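# Place phone flat and mug upright beside comic book

## Task

From the robot's viewpoint (facing +x), set the black phone lying flat right next to the comic book on its left side, and stand the white mug upright right next to the book on its right side. Release both objects at the end, and never let the robot make contact with the book.

## Robot and tools

Robot: two arms on a table. left_arm (base near y = +0.314 m) carries a left hand. right_arm (base near y = -0.336 m) carries a right hand. Each hand has five fingers driven by six motors. Left and right in the task mean as seen by the arms looking out along +x, so the arms' left is +y.

Scene frame: origin at table-top height, midway between the nominal bases. +z is up, +x points out over the table, and left_arm sits on the +y side. Reported hand positions (metres) and quat_wxyz orientations use this frame. They can be off by a few cm, and more at long reach.

Hand point: a point fixed to the palm, about 0.05 m in front of it and 0.15 m from the wrist face. Its +z runs along the straight fingers, +y points out of the palm, and +x runs across the palm away from the thumb on the right hand but toward the thumb on the left hand. Fingers extend 0.06-0.07 m past the point, and a wrist bracket on the little-finger side can strike things.

The row (28 numbers, each from -1 to 1), always given for both arms in this order:
1-6: left_arm dx, dy, dz, rx, ry, rz.
7-14: left hand little, ring, middle, index, thumb_bend, thumb_turn, force_limit, speed.
15-20: right_arm dx, dy, dz, rx, ry, rz.
21-28: right hand, the same eight fields as the left.
The pose numbers are offsets, not poses. They are measured from that arm's Hand target at the moment the action or move starts, along the Hand target's own axes. 1.0 equals 0.6 m of travel or 180 degrees of turn. rx, ry, rz together form one rotation vector. Rows within one action all count from the same start and do not add up. Sending six zeros asks the arm to return to its current Hand target.

The six finger numbers are absolute targets. +1 is open or straight and -1 is curled. For thumb_turn, +1 puts the thumb beside the palm and -1 puts it across the front, opposite the fingers. force_limit maps -1 to about 0 N and +1 to 10 N (15 N for the two thumb motors). speed rises from near zero at -1 to full speed at +0.48 and stays full above that. No value means "unchanged", so repeat the hand's last sent eight numbers to keep it as it is. Before anything has been sent this scene, use hand_measured plus hand_force_limit and hand_speed instead. For a soft grip, close with speed around -0.94 or lower. With the thumb turned in front, the hand grips things about 0.035-0.065 m thick, or handles down to about 0.025 m.

Tools:
execute_actions(actions, cameras): actions is a list of actions. Each action is a table of up to 15 rows, one row per 1/30 s step, and the last row repeats if fewer are given. cameras is a list of names, ["all"], or []. An empty actions list returns images of all cameras.
move(target, speed, blend, blocking, cameras): drives each hand point in a straight line. target is one 28-number row or a list of up to 15 rows. Every row is an offset from the same starting Hand targets, not from the row before. speed is the top path speed in m/s, from 0.002 to 4.3 with default 0.25, as one number or one per target. blend is a corner-rounding radius in metres, and 0 means stop at each target. blocking=false returns after about 0.5 s while the motion continues. A move has a 10 s total cap and does not avoid obstacles or the other arm.
wait(seconds): 0 to 10 s with the arms holding their last command.
stop(): brakes a running move.
zoom_image(camera, region): region is [x0, y0, x1, y1] in pixels, at most 504 by 504, taken from the latest image of that camera.
show_instructions(): shows the reference pages.
finished_scene(scene): ends the current scene, given its number, and cannot be undone.

Cameras: cam_head_left, cam_head_right, cam_high, cam_left_wrist, cam_right_wrist, each 672x504.

Results: each arm's end_effector_position and quat_wxyz, plus its Hand target (the last command after clipping; the next offsets start from here). The hand fields are hand_measured, hand_stopped_by (moving, target, force, stalled, fault) and hand_load_n (fingertip load in N, positive when the finger is pushed open). A grip that slips shows as load dropping to about 0. Results also give joint positions, velocities and torques, and motor temperatures. A MOTOR HOT line appears at 85 °C. At 100 °C the arm faults and drops for 30-60 s. A move adds a "move:" line with done, off_target, moving, held or fault, and limits=paced (pose clipped) or limits=held (steps withheld).

Behaviour: arms settle 1-3 cm short of the command (sometimes 5 cm), usually low. Sending the Hand target again, or the missing distance, can close this gap. Each control step limits orientation to 40 degrees from the current orientation. Small turns can shift the hand point noticeably. Avoid paths that pass near an arm's own base.

Avoid: touching the comic book, dropping or tossing objects, releasing things while they move, and fast contacts. Do not press far past a surface, and do not let the arms or hands touch each other. Nothing may end up off the table. Avoid holding loads or stretched poses for long, which heats the motors. Loose objects may get nudged occasionally.

Each tool is called after "Request:" as name(argument=value, ...) on one line, values as JSON.

Reference images:

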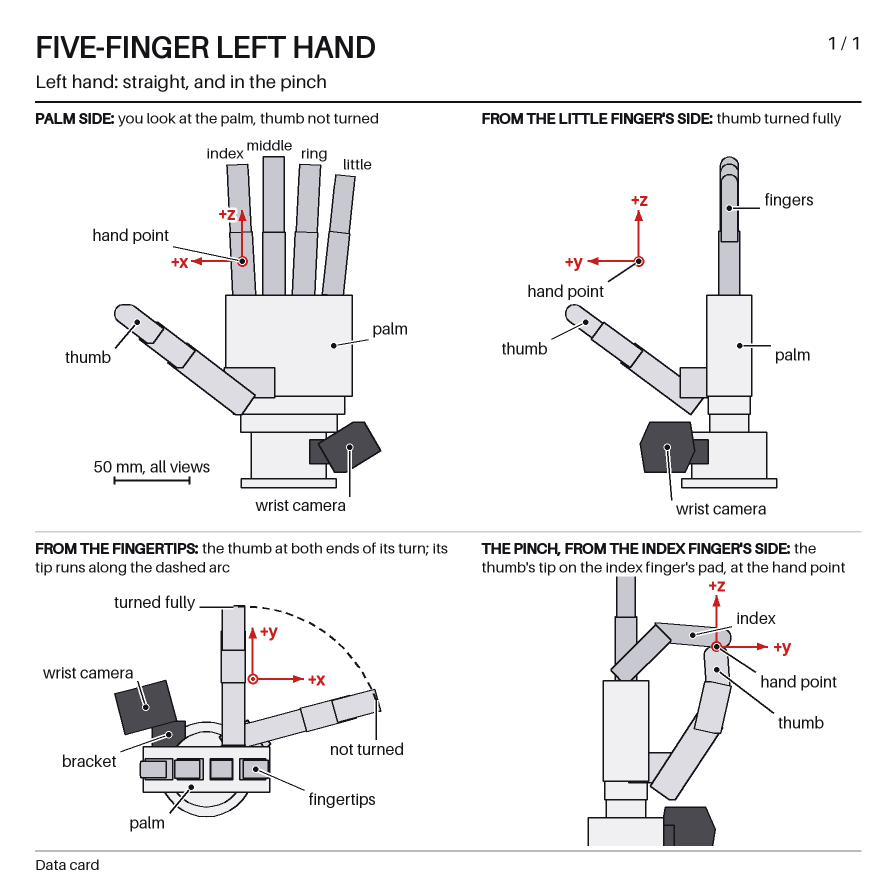

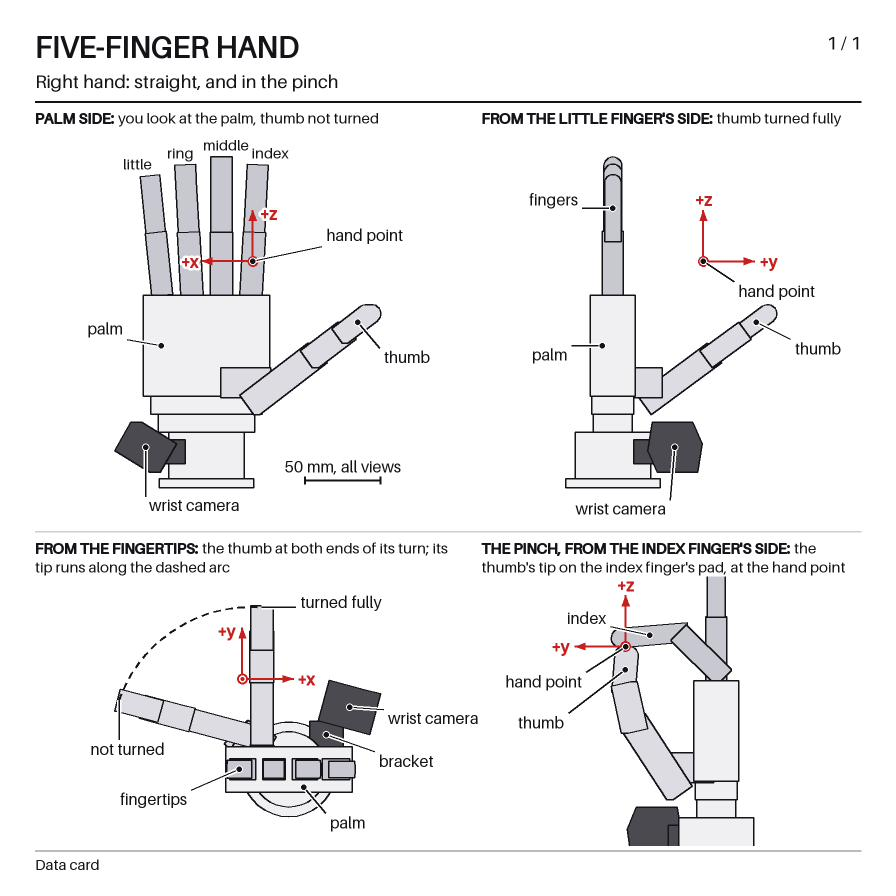

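## Session

Request:
execute_actions(actions=[])

Scene clock: 0.00 s.
left_arm: end_effector_position=(+0.6184, +0.2006, +0.1858) hand_measured=(+1.000, +1.000, +1.000, +1.000, +1.000, +1.000) hand_load_n=(+0.0, +0.0, +0.0, +0.0, +0.0, +0.0) hand_stopped_by=(target, target, target, target, target, target) hand_force_limit=0.00 hand_speed=-0.80 end_effector_quat_wxyz=(-0.111, +0.751, -0.651, +0.021) | right_arm: end_effector_position=(+0.4878, -0.0679, +0.2003) hand_measured=(+1.000, +1.000, +1.000, +1.000, +1.000, +1.000) hand_load_n=(+0.0, +0.0, +0.0, +0.5, +0.0, +0.0) hand_stopped_by=(target, target, target, target, target, target) hand_force_limit=0.00 hand_speed=-0.80 end_effector_quat_wxyz=(-0.544, +0.768, -0.333, +0.052)
Joint positions: left_arm=[-0.135 2.243 2.45 -1.622 -0.164 -0.277] | right_arm=[0.262 1.349 0.937 -0.155 -0.723 -0.086]
Joint velocities: within noise
Joint torques (N m): no reading
Motor temperatures (°C): left_arm=[29 30 30 30 26 26] | right_arm=[29 30 27 31 29 27]
Heat: left arm: hottest shoulder 30 °C; right arm: hottest wrist pitch 31 °C.
Hand target: left_arm +0.6232, +0.1999, +0.2039; -0.122, +0.751, -0.648, +0.038 | right_arm +0.4948, -0.0660, +0.2104; -0.550, +0.766, -0.327, +0.060

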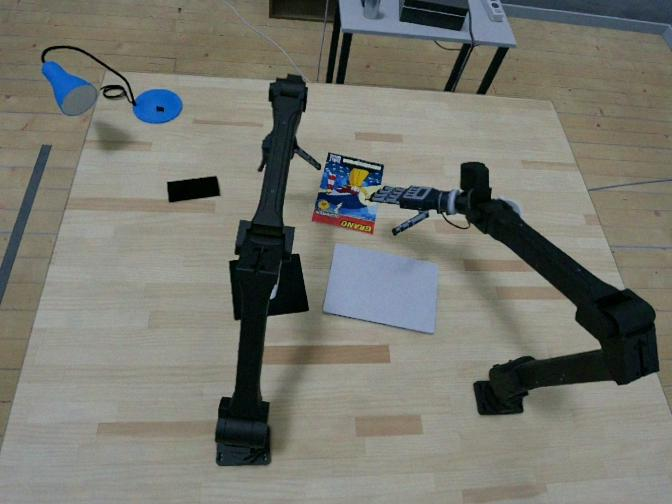

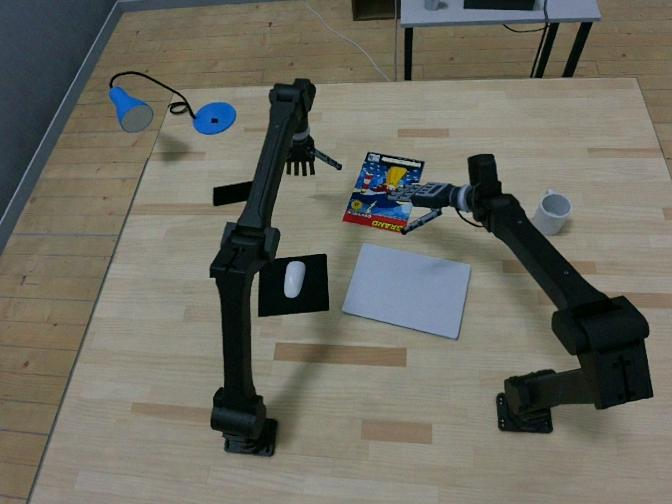

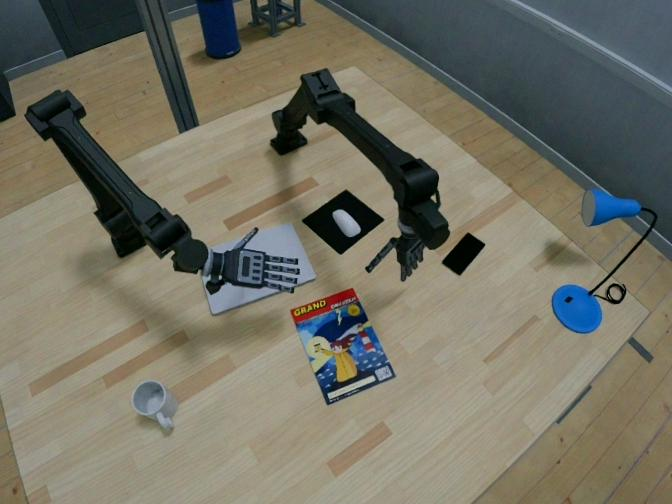

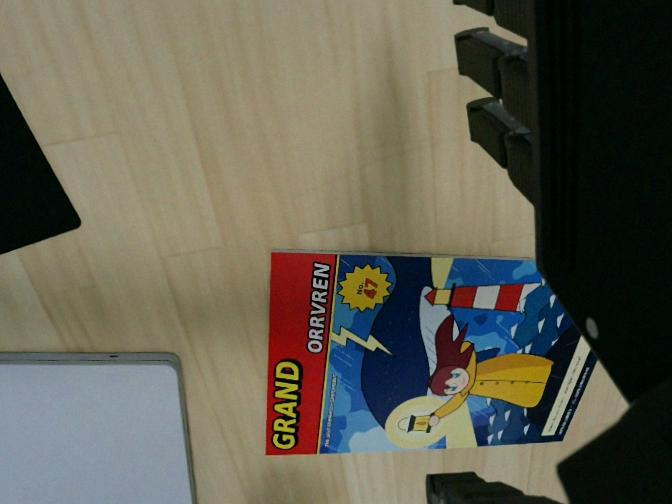

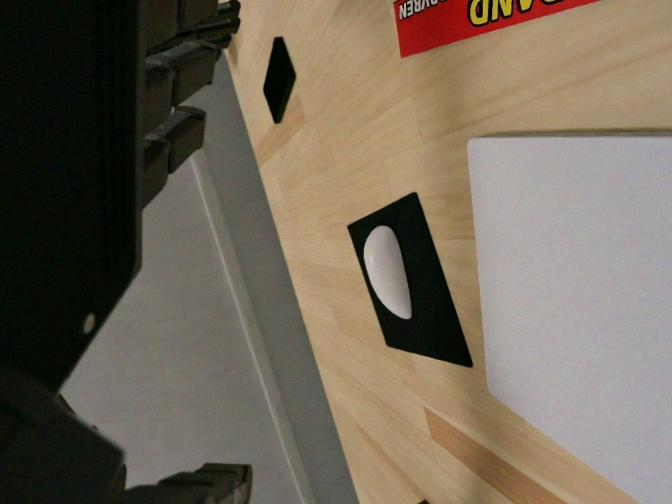

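Request:
zoom_image(camera="cam_head_right", region=[190, 80, 440, 330])

Request:
zoom_image(camera="cam_high", region=[80, 180, 520, 450])

Request:
zoom_image(camera="cam_head_right", region=[400, 130, 650, 380])

Scaled by 2.016 from the camera's 672x504 image, which has a finer 960x720 frame.

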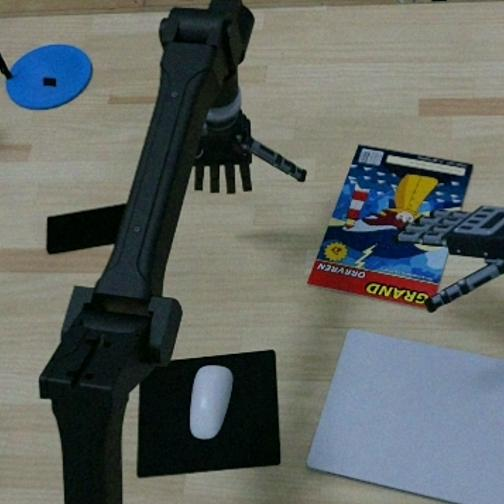

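Scaled by 1.145 from the camera's 672x504 image, which has a finer 960x720 frame.

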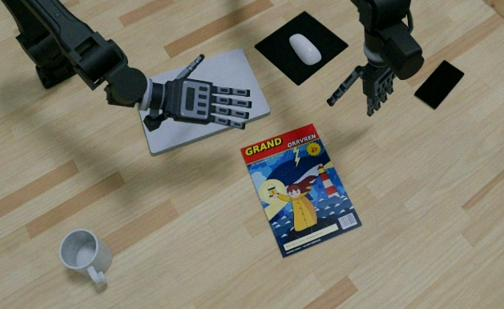

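Scaled by 2.016 from the camera's 672x504 image, which has a finer 960x720 frame.

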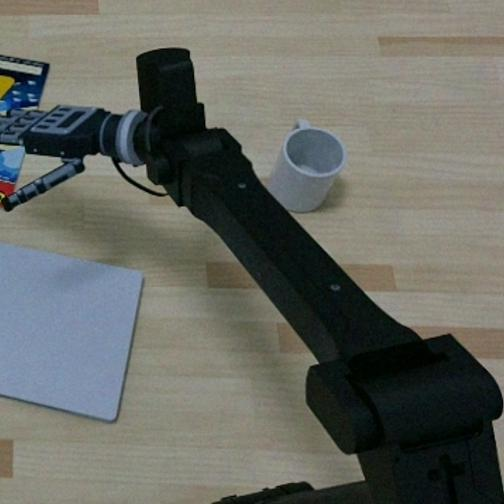

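Request:
move(target=[-0.41,-0.122,-0.014,-0.085,-0.027,-0.451,1,1,1,1,1,1,0,-0.8,0.273,-0.065,-0.514,-0.298,0.239,0.214,1,1,1,1,1,1,0,-0.8], cameras=["all"])

Scene clock: 145.47 s.
left_arm: end_effector_position=(+0.6580, +0.4483, +0.2284) hand_measured=(+1.000, +1.000, +1.000, +1.000, +1.000, +1.000) hand_load_n=(+0.0, +0.0, -0.5, +0.0, +0.0, +0.0) hand_stopped_by=(target, target, target, target, target, target) hand_force_limit=0.00 hand_speed=-0.80 end_effector_quat_wxyz=(-0.012, +0.997, +0.005, +0.070) | right_arm: end_effector_position=(+0.4911, -0.3952, +0.3123) hand_measured=(+1.000, +1.000, +1.000, +1.000, +1.000, +1.000) hand_load_n=(+0.0, +0.0, +0.0, +0.0, +0.0, +0.0) hand_stopped_by=(target, target, target, target, target, target) hand_force_limit=0.00 hand_speed=-0.80 end_effector_quat_wxyz=(-0.035, +0.711, -0.701, +0.043)
Joint positions: left_arm=[0.296 2.186 2.425 -1.669 0.015 -1.297] | right_arm=[-0.175 1.615 1.827 -1.671 -0.009 -0.192]
Joint torques (N m): left_arm=[-1.79 -16.62 8.28 -0.58 0.11 -0.13] | right_arm=[-1.67 -12.69 12.19 -0.62 0.11 0.03]
Motor temperatures (°C): left_arm=[28 34 36 29 26 25] | right_arm=[28 32 37 30 27 26]
Heat: left arm: hottest elbow 36 °C; right arm: hottest elbow 37 °C.
Hand target: left_arm +0.6532, +0.4500, +0.2539; +0.000, +1.000, +0.001, -0.001 | right_arm +0.5000, -0.3998, +0.3206; +0.000, +0.707, -0.707, +0.000
Off the commanded pose: left_arm 0.026 m, 8 deg | right_arm 0.013 m, 6 deg.
joint sent to its limit (left arm) — joint 4 (wrist pitch), lower limit. The joint targets are off in orientation, not in position.
joint sent to its limit (right arm) — joint 4 (wrist pitch), lower limit. The joint targets are off in orientation, not in position.
move: off_target (left_arm, right_arm)

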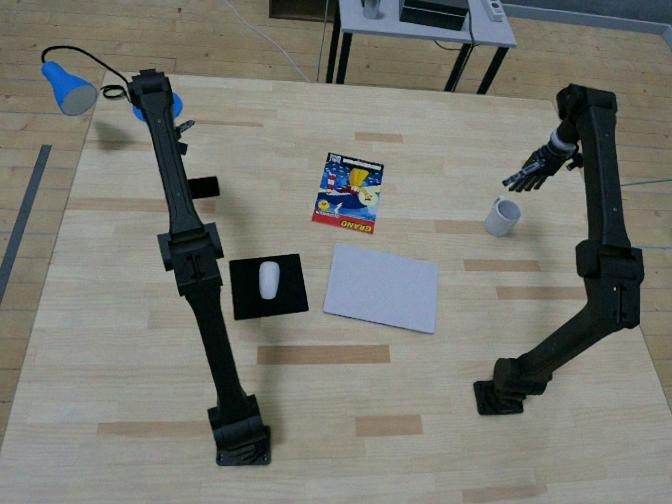

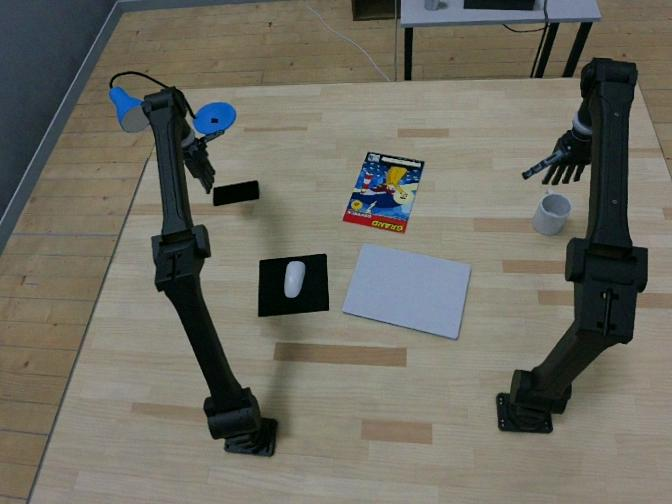

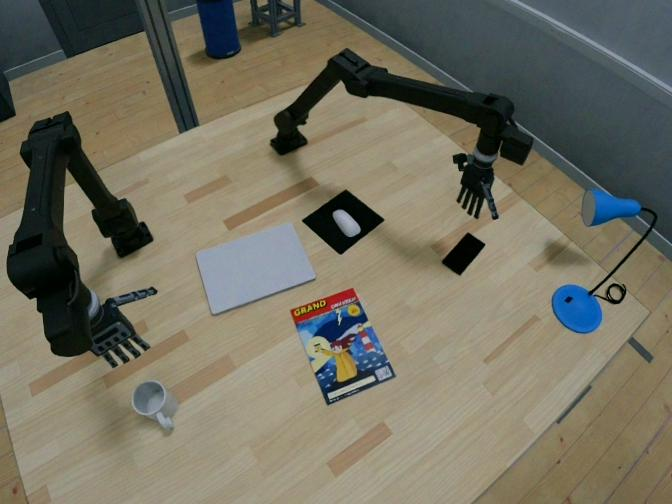

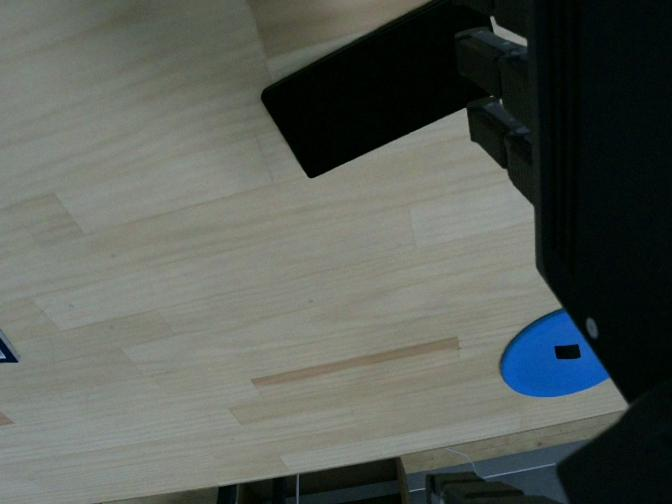

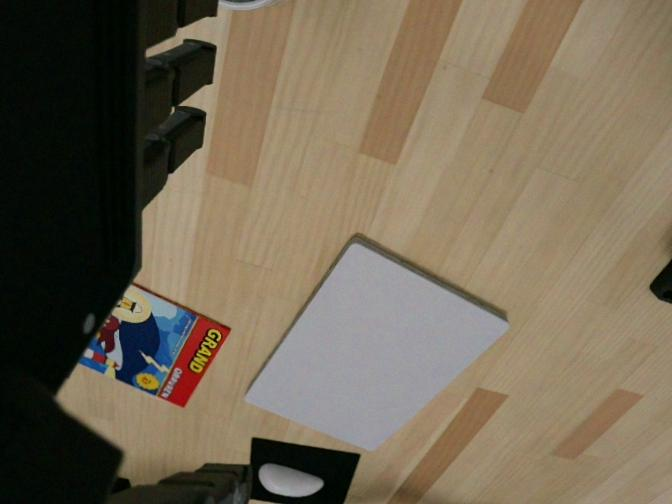

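Request:
zoom_image(camera="cam_head_right", region=[140, 120, 290, 232])

Request:
zoom_image(camera="cam_high", region=[420, 160, 540, 280])

Request:
zoom_image(camera="cam_high", region=[60, 270, 260, 450])

Request:
zoom_image(camera="cam_head_right", region=[500, 120, 620, 250])

Scaled by 3.360 from the camera's 672x504 image, which has a finer 960x720 frame.

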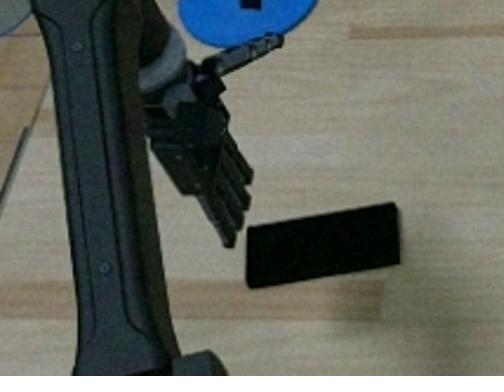

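Scaled by 4.200 from the camera's 672x504 image, which has a finer 960x720 frame.

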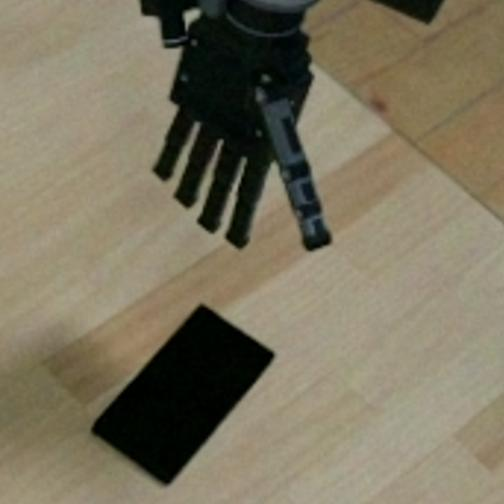

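Scaled by 2.520 from the camera's 672x504 image, which has a finer 960x720 frame.

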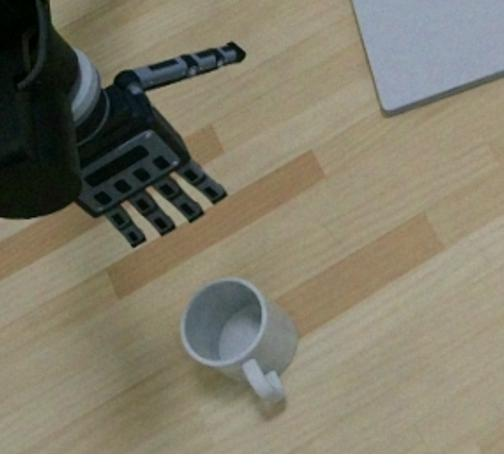

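Scaled by 3.877 from the camera's 672x504 image, which has a finer 960x720 frame.

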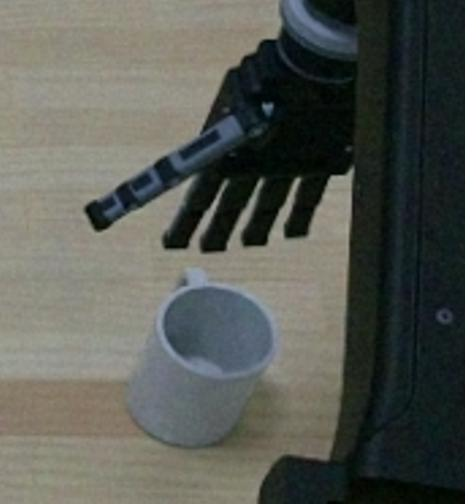

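Request:
move(target=[0.153,-0.217,0.09,0,0,0,1,1,1,1,1,1,0,-0.8,0.367,-0.167,0.117,0,0,0.583,1,1,1,1,1,1,0,-0.8], cameras=["all"])

Scene clock: 307.73 s.
left_arm: end_effector_position=(+0.7356, +0.5683, +0.1817) hand_measured=(+1.000, +1.000, +1.000, +1.000, +1.000, +1.000) hand_load_n=(+0.0, +0.0, +0.0, +0.0, +0.0, +0.0) hand_stopped_by=(target, target, target, target, target, target) hand_force_limit=0.00 hand_speed=-0.80 end_effector_quat_wxyz=(-0.045, +0.986, +0.043, +0.158) | right_arm: end_effector_position=(+0.5934, -0.6097, +0.2481) hand_measured=(+1.000, +1.000, +1.000, +1.000, +1.000, +1.000) hand_load_n=(+0.0, +0.0, +0.0, +0.0, +0.0, +0.0) hand_stopped_by=(target, target, target, target, target, target) hand_force_limit=0.00 hand_speed=-0.80 end_effector_quat_wxyz=(+0.013, +0.122, +0.992, -0.007)
Joint positions: left_arm=[0.412 2.519 2.878 -1.602 0.026 -1.262] | right_arm=[-0.572 1.902 2.031 -1.671 0 1.24]
Joint torques (N m): left_arm=[-1.38 -16.91 11.93 1.42 -0.11 -0.03] | right_arm=[-1.85 -16.26 12.14 -0.79 -0.17 0.04]
Heat: left arm: hottest elbow 38 °C; right arm: hottest elbow 38 °C.
Hand target: left_arm +0.7448, +0.5804, +0.1999; +0.000, +1.000, +0.001, -0.001 | right_arm +0.6003, -0.6200, +0.2504; +0.000, +0.130, +0.992, +0.000
Off the commanded pose: left_arm 0.024 m, 20 deg | right_arm 0.013 m, 2 deg.
elbow stopped short (left arm): the move would have taken joint 3 (elbow) straighter than the controller allows.
joint sent to its limit (right arm) — joint 4 (wrist pitch), lower limit. The joint targets still meet the commanded pose.
move: off_target (left_arm, right_arm)

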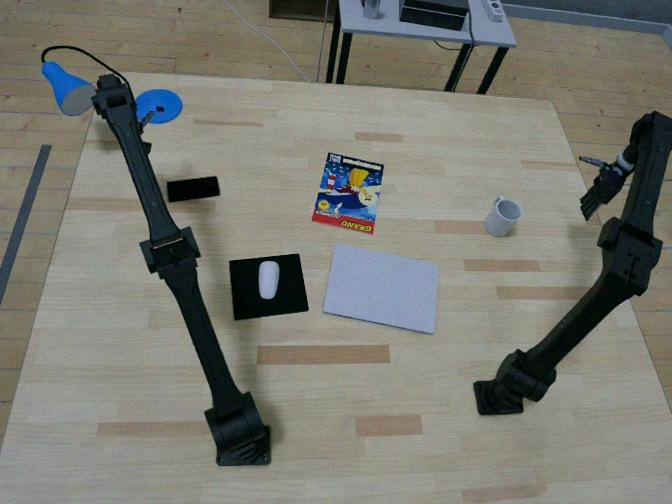

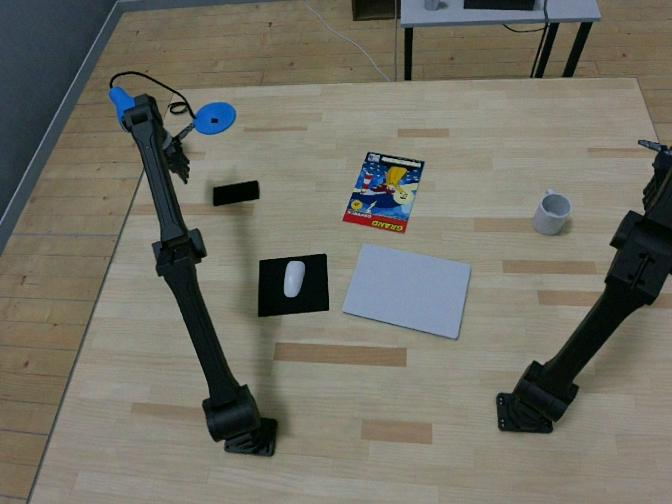

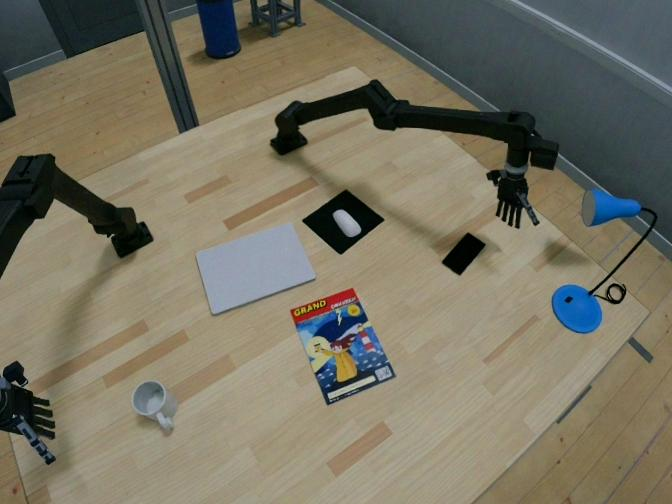

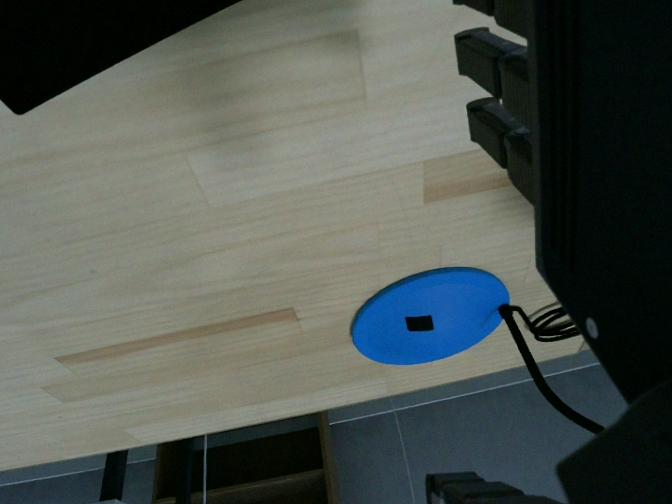

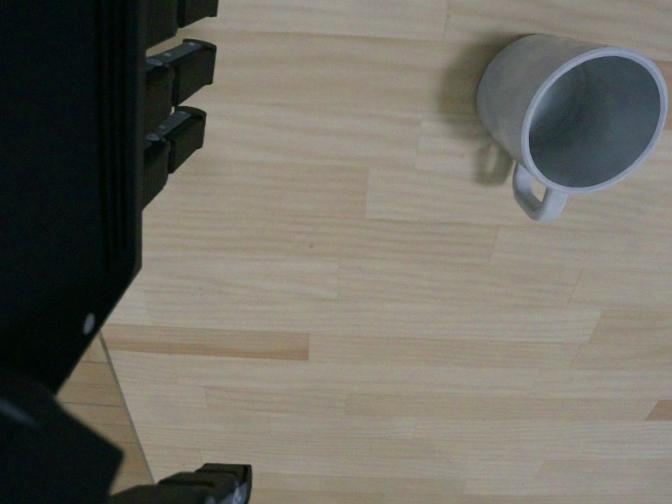

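Request:
move(target=[-0.025,-0.016,0.15,0,0,0,1,1,1,1,1,1,0,-0.8,0,0,0.217,0,0,0,0.7,1,1,0.7,1,1,0,-0.2], cameras=["all"])

Scene clock: 349.60 s.
left_arm: end_effector_position=(+0.7283, +0.5808, +0.1015) hand_measured=(+1.000, +1.000, +1.000, +1.000, +1.000, +1.000) hand_load_n=(+0.0, +0.0, +0.0, +0.0, +0.0, +0.0) hand_stopped_by=(target, target, target, target, target, target) hand_force_limit=0.00 hand_speed=-0.80 end_effector_quat_wxyz=(-0.035, +0.993, +0.032, +0.107) | right_arm: end_effector_position=(+0.5991, -0.6133, +0.1327) hand_measured=(+0.700, +1.000, +1.000, +0.700, +1.000, +1.000) hand_load_n=(+0.0, +0.0, +0.0, +0.0, +0.0, +0.0) hand_stopped_by=(target, target, target, target, target, target) hand_force_limit=0.00 hand_speed=-0.20 end_effector_quat_wxyz=(+0.003, +0.123, +0.992, -0.002)
Joint positions: left_arm=[0.428 2.621 2.887 -1.613 0.016 -1.22] | right_arm=[-0.572 1.943 1.792 -1.412 0 1.241]
Joint torques (N m): left_arm=[-1.38 -16.85 11.21 -0.1 -0.19 0.03] | right_arm=[-1.79 -17.08 8.01 0.32 0 0.01]
Motor temperatures (°C): left_arm=[28 36 40 29 26 25] | right_arm=[27 33 42 29 26 26]
Heat: left arm: hottest elbow 40 °C; right arm: hottest elbow 42 °C.
Hand target: left_arm +0.7295, +0.5902, +0.1100; +0.000, +1.000, +0.001, -0.001 | right_arm +0.6003, -0.6200, +0.1203; +0.000, +0.130, +0.992, +0.000
Off the commanded pose: left_arm 0.013 m, 13 deg | right_arm 0.014 m, 1 deg.
elbow stopped short (left arm): the move would have taken joint 3 (elbow) straighter than the controller allows.
move: off_target (left_arm, right_arm)

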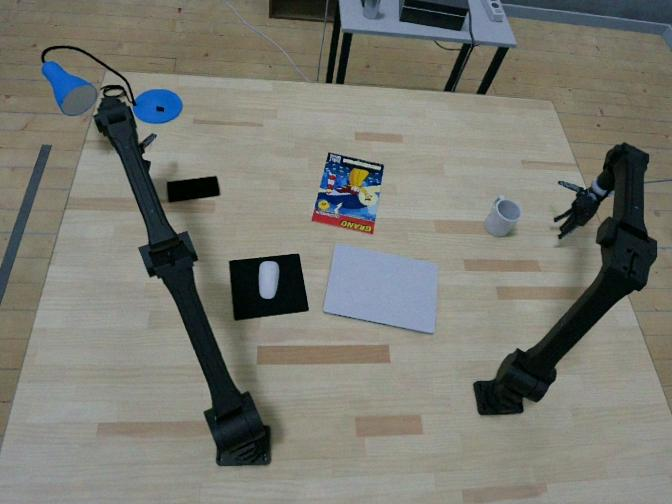

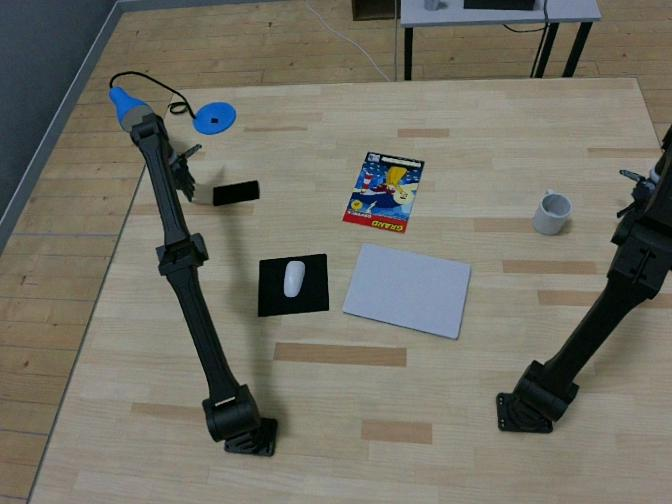

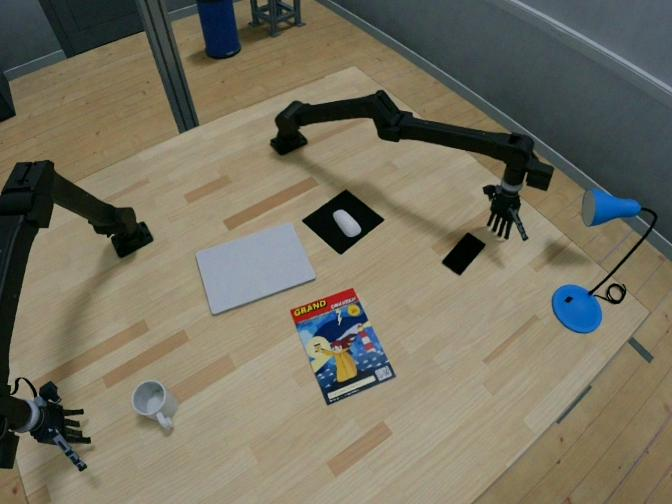

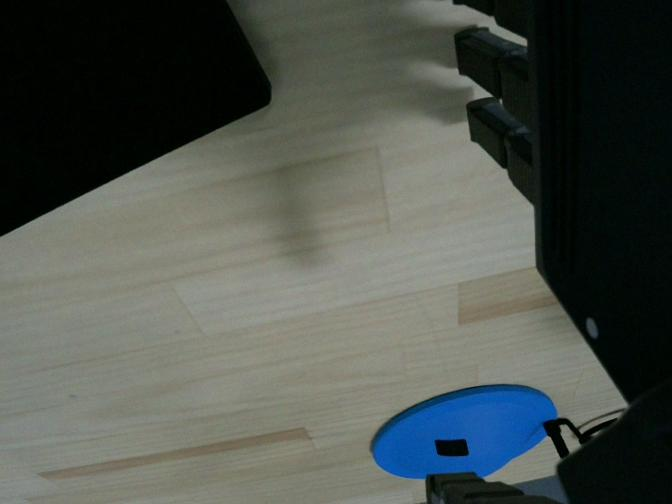

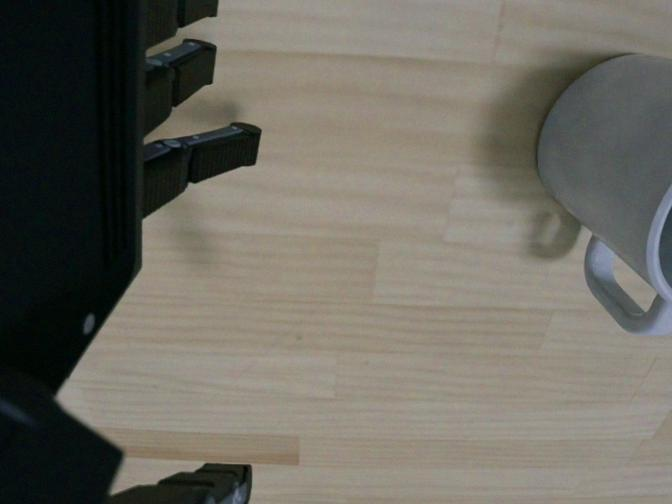

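Request:
zoom_image(camera="cam_head_left", region=[470, 130, 650, 280])

Request:
zoom_image(camera="cam_high", region=[420, 160, 580, 300])

Request:
zoom_image(camera="cam_head_left", region=[90, 80, 240, 220])

Scaled by 2.800 from the camera's 672x504 image, which has a finer 960x720 frame.

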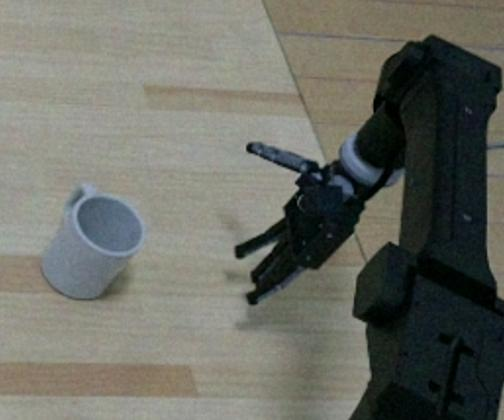

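Scaled by 3.150 from the camera's 672x504 image, which has a finer 960x720 frame.

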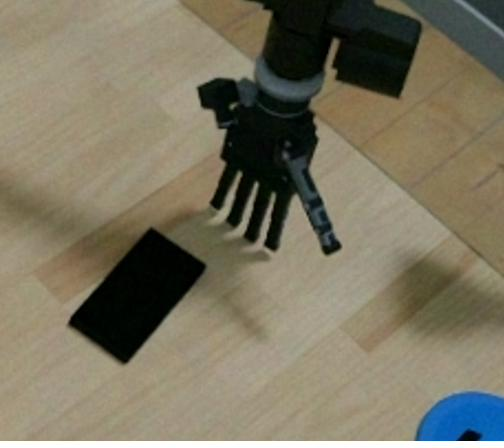

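Scaled by 3.360 from the camera's 672x504 image, which has a finer 960x720 frame.

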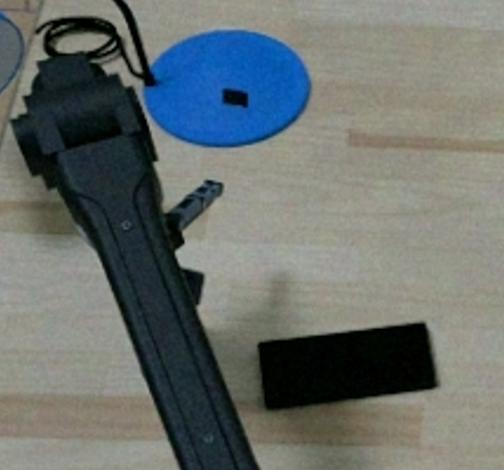

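Request:
move(target=[-0.066,-0.01,0.03,0,0,0,1,1,1,1,1,1,0,-0.8,0.033,0.1,0,0,0,0,0.7,1,1,0.7,1,1,0,-0.2], cameras=["all"])

Scene clock: 412.93 s.
left_arm: end_effector_position=(+0.7028, +0.5840, +0.0979) hand_measured=(+1.000, +1.000, +1.000, +1.000, +1.000, +1.000) hand_load_n=(+0.0, +0.0, -0.5, +0.0, +0.0, +0.0) hand_stopped_by=(target, target, target, target, target, target) hand_force_limit=0.00 hand_speed=-0.80 end_effector_quat_wxyz=(-0.024, +0.997, +0.009, +0.075) | right_arm: end_effector_position=(+0.5946, -0.5568, +0.1144) hand_measured=(+0.700, +1.000, +1.000, +0.700, +1.000, +1.000) hand_load_n=(+0.0, +0.0, +0.0, +0.0, +0.0, +0.0) hand_stopped_by=(target, target, target, target, target, target) hand_force_limit=0.00 hand_speed=-0.20 end_effector_quat_wxyz=(-0.010, +0.126, +0.992, +0.004)
Joint positions: left_arm=[0.445 2.597 2.841 -1.659 0.018 -1.156] | right_arm=[-0.493 1.884 1.655 -1.363 -0.001 1.327]
Joint torques (N m): left_arm=[0.15 -18.43 6.87 -0.66 -0.39 0.01] | right_arm=[-1.03 -18.67 7.24 0.27 0 0.03]
Motor temperatures (°C): left_arm=[28 36 39 28 26 25] | right_arm=[27 35 36 29 25 25]
Heat: left arm: hottest elbow 39 °C; right arm: hottest elbow 36 °C.
Hand target: left_arm +0.6900, +0.5960, +0.0921; +0.000, +1.000, +0.001, -0.001 | right_arm +0.5966, -0.5570, +0.1204; +0.000, +0.130, +0.992, +0.000
Off the commanded pose: left_arm 0.019 m, 9 deg | right_arm 0.006 m, 1 deg.
elbow stopped short (left arm): the move would have taken joint 3 (elbow) straighter than the controller allows.
joint sent to its limit (left arm) — joint 4 (wrist pitch), lower limit. The joint targets are off in orientation, not in position.
move: off_target (left_arm)

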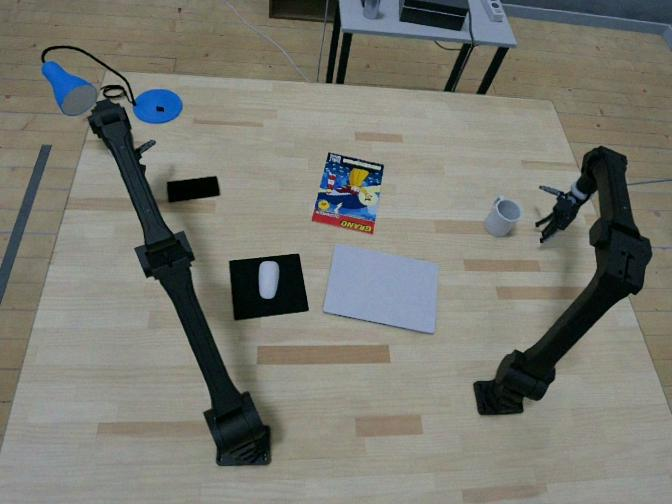

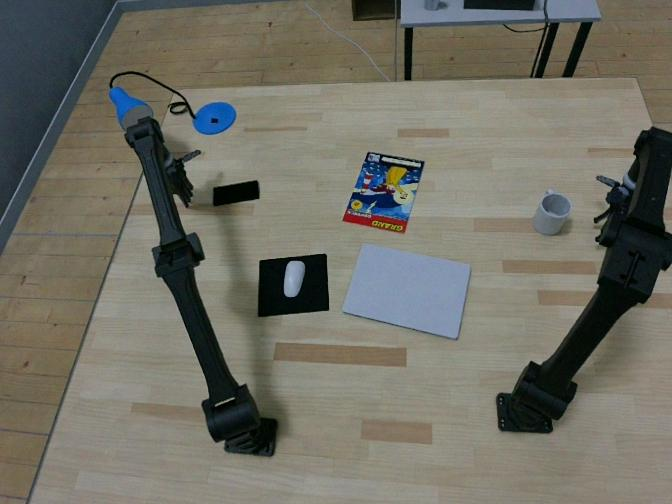

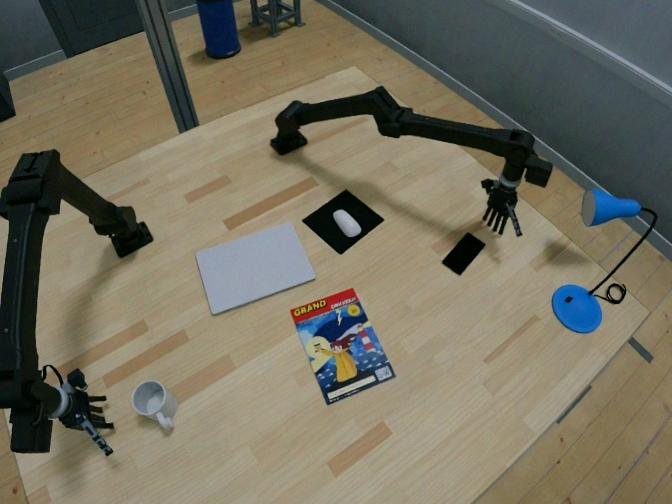

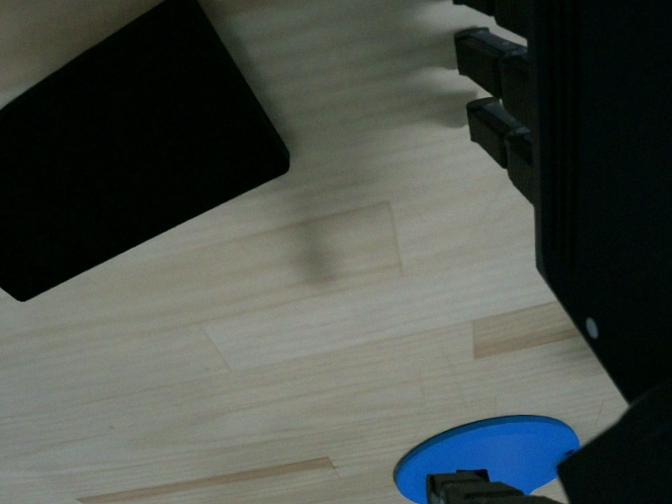

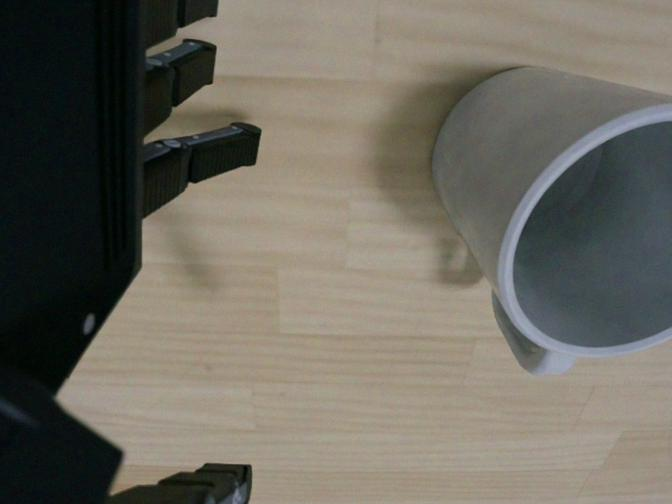

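Request:
move(target=[0,0,0.04,0,0,0,1,1,1,1,1,1,0,-0.8,0.0215,0.0805,0.025,0,0,0,0.7,1,1,0.7,1,1,0,-0.2], cameras=["all"], speed=0.1)

Request:
zoom_image(camera="cam_high", region=[420, 180, 540, 300])

Request:
zoom_image(camera="cam_high", region=[60, 350, 200, 480])

Scene clock: 518.43 s.
left_arm: end_effector_position=(+0.7024, +0.5839, +0.0978) hand_measured=(+1.000, +1.000, +1.000, +1.000, +1.000, +1.000) hand_load_n=(+0.0, +0.0, -0.5, +0.0, -0.5, +0.0) hand_stopped_by=(target, target, target, target, target, target) hand_force_limit=0.00 hand_speed=-0.80 end_effector_quat_wxyz=(-0.025, +0.997, +0.006, +0.075) | right_arm: end_effector_position=(+0.5930, -0.5094, +0.0948) hand_measured=(+0.700, +1.000, +1.000, +0.700, +1.000, +1.000) hand_load_n=(+0.5, +0.0, +0.0, +0.0, +0.0, +0.0) hand_stopped_by=(target, target, target, target, target, target) hand_force_limit=0.00 hand_speed=-0.20 end_effector_quat_wxyz=(-0.015, +0.129, +0.992, +0.005)
Joint positions: left_arm=[0.445 2.597 2.841 -1.659 0.017 -1.15] | right_arm=[-0.418 1.845 1.545 -1.301 -0.001 1.408]
Joint torques (N m): left_arm=[-1.03 -15.62 7.28 -0.75 -0.48 0.08] | right_arm=[-0.62 -18.49 7.19 0.25 -0.01 0.01]
Heat: left arm: hottest shoulder 38 °C; right arm: hottest shoulder 36 °C.
Hand target: left_arm +0.6900, +0.5960, +0.0681; +0.000, +1.000, +0.001, -0.001 | right_arm +0.5966, -0.5071, +0.1052; +0.000, +0.130, +0.992, +0.000
Off the commanded pose: left_arm 0.034 m, 9 deg | right_arm 0.011 m, 2 deg.
joint sent to its limit (left arm) — joint 4 (wrist pitch), lower limit. The joint targets are off in orientation, not in position.
move: off_target (left_arm, right_arm)

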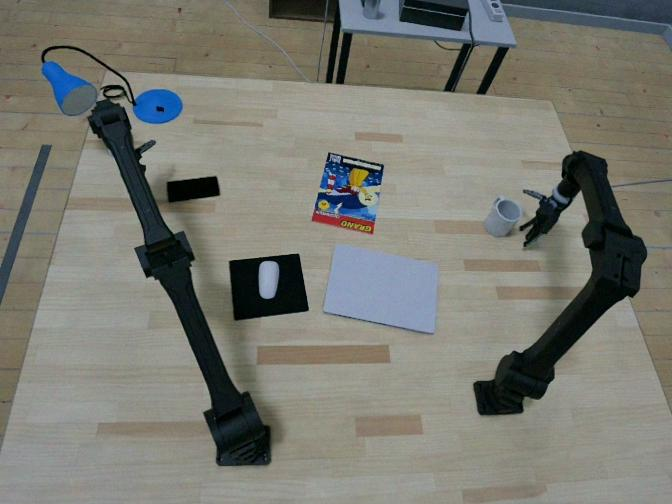

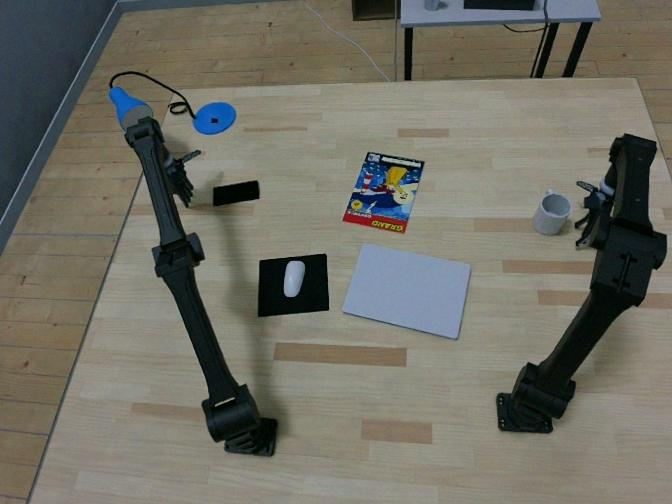

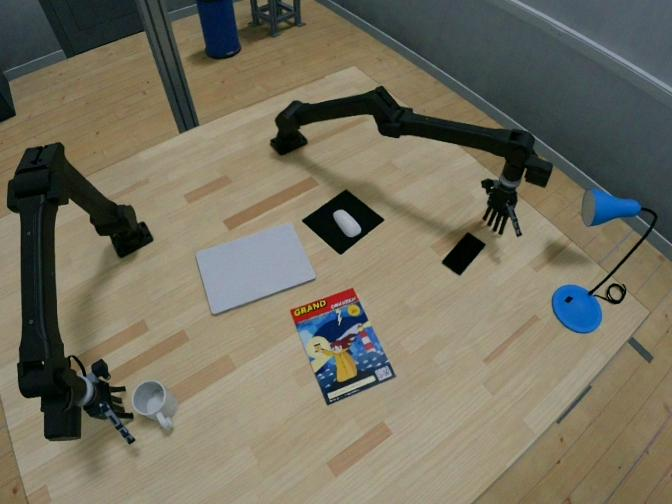

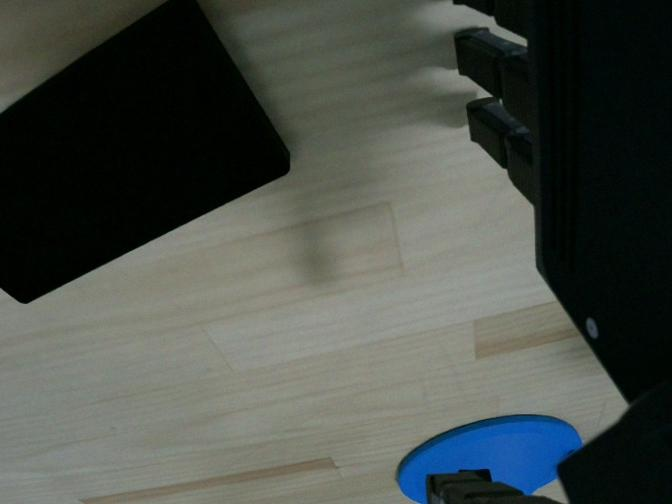

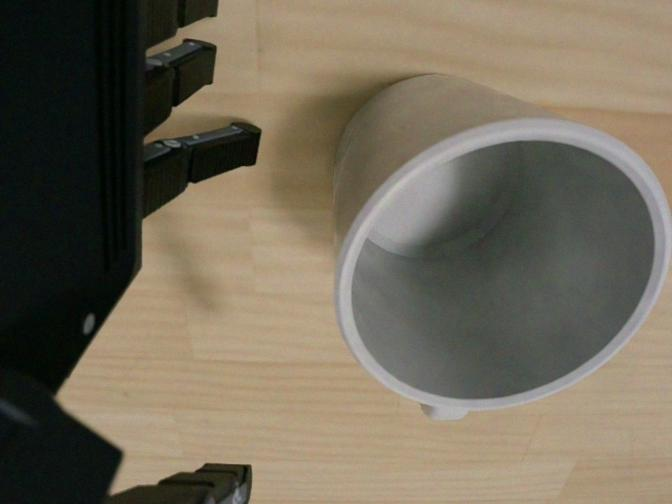

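Scaled by 4.200 from the camera's 672x504 image, which has a finer 960x720 frame.

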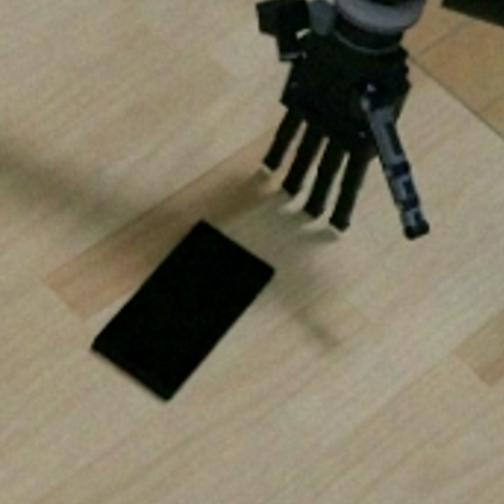

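Scaled by 3.600 from the camera's 672x504 image, which has a finer 960x720 frame.

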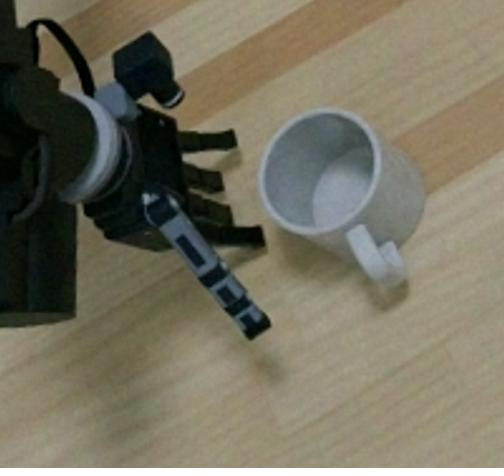

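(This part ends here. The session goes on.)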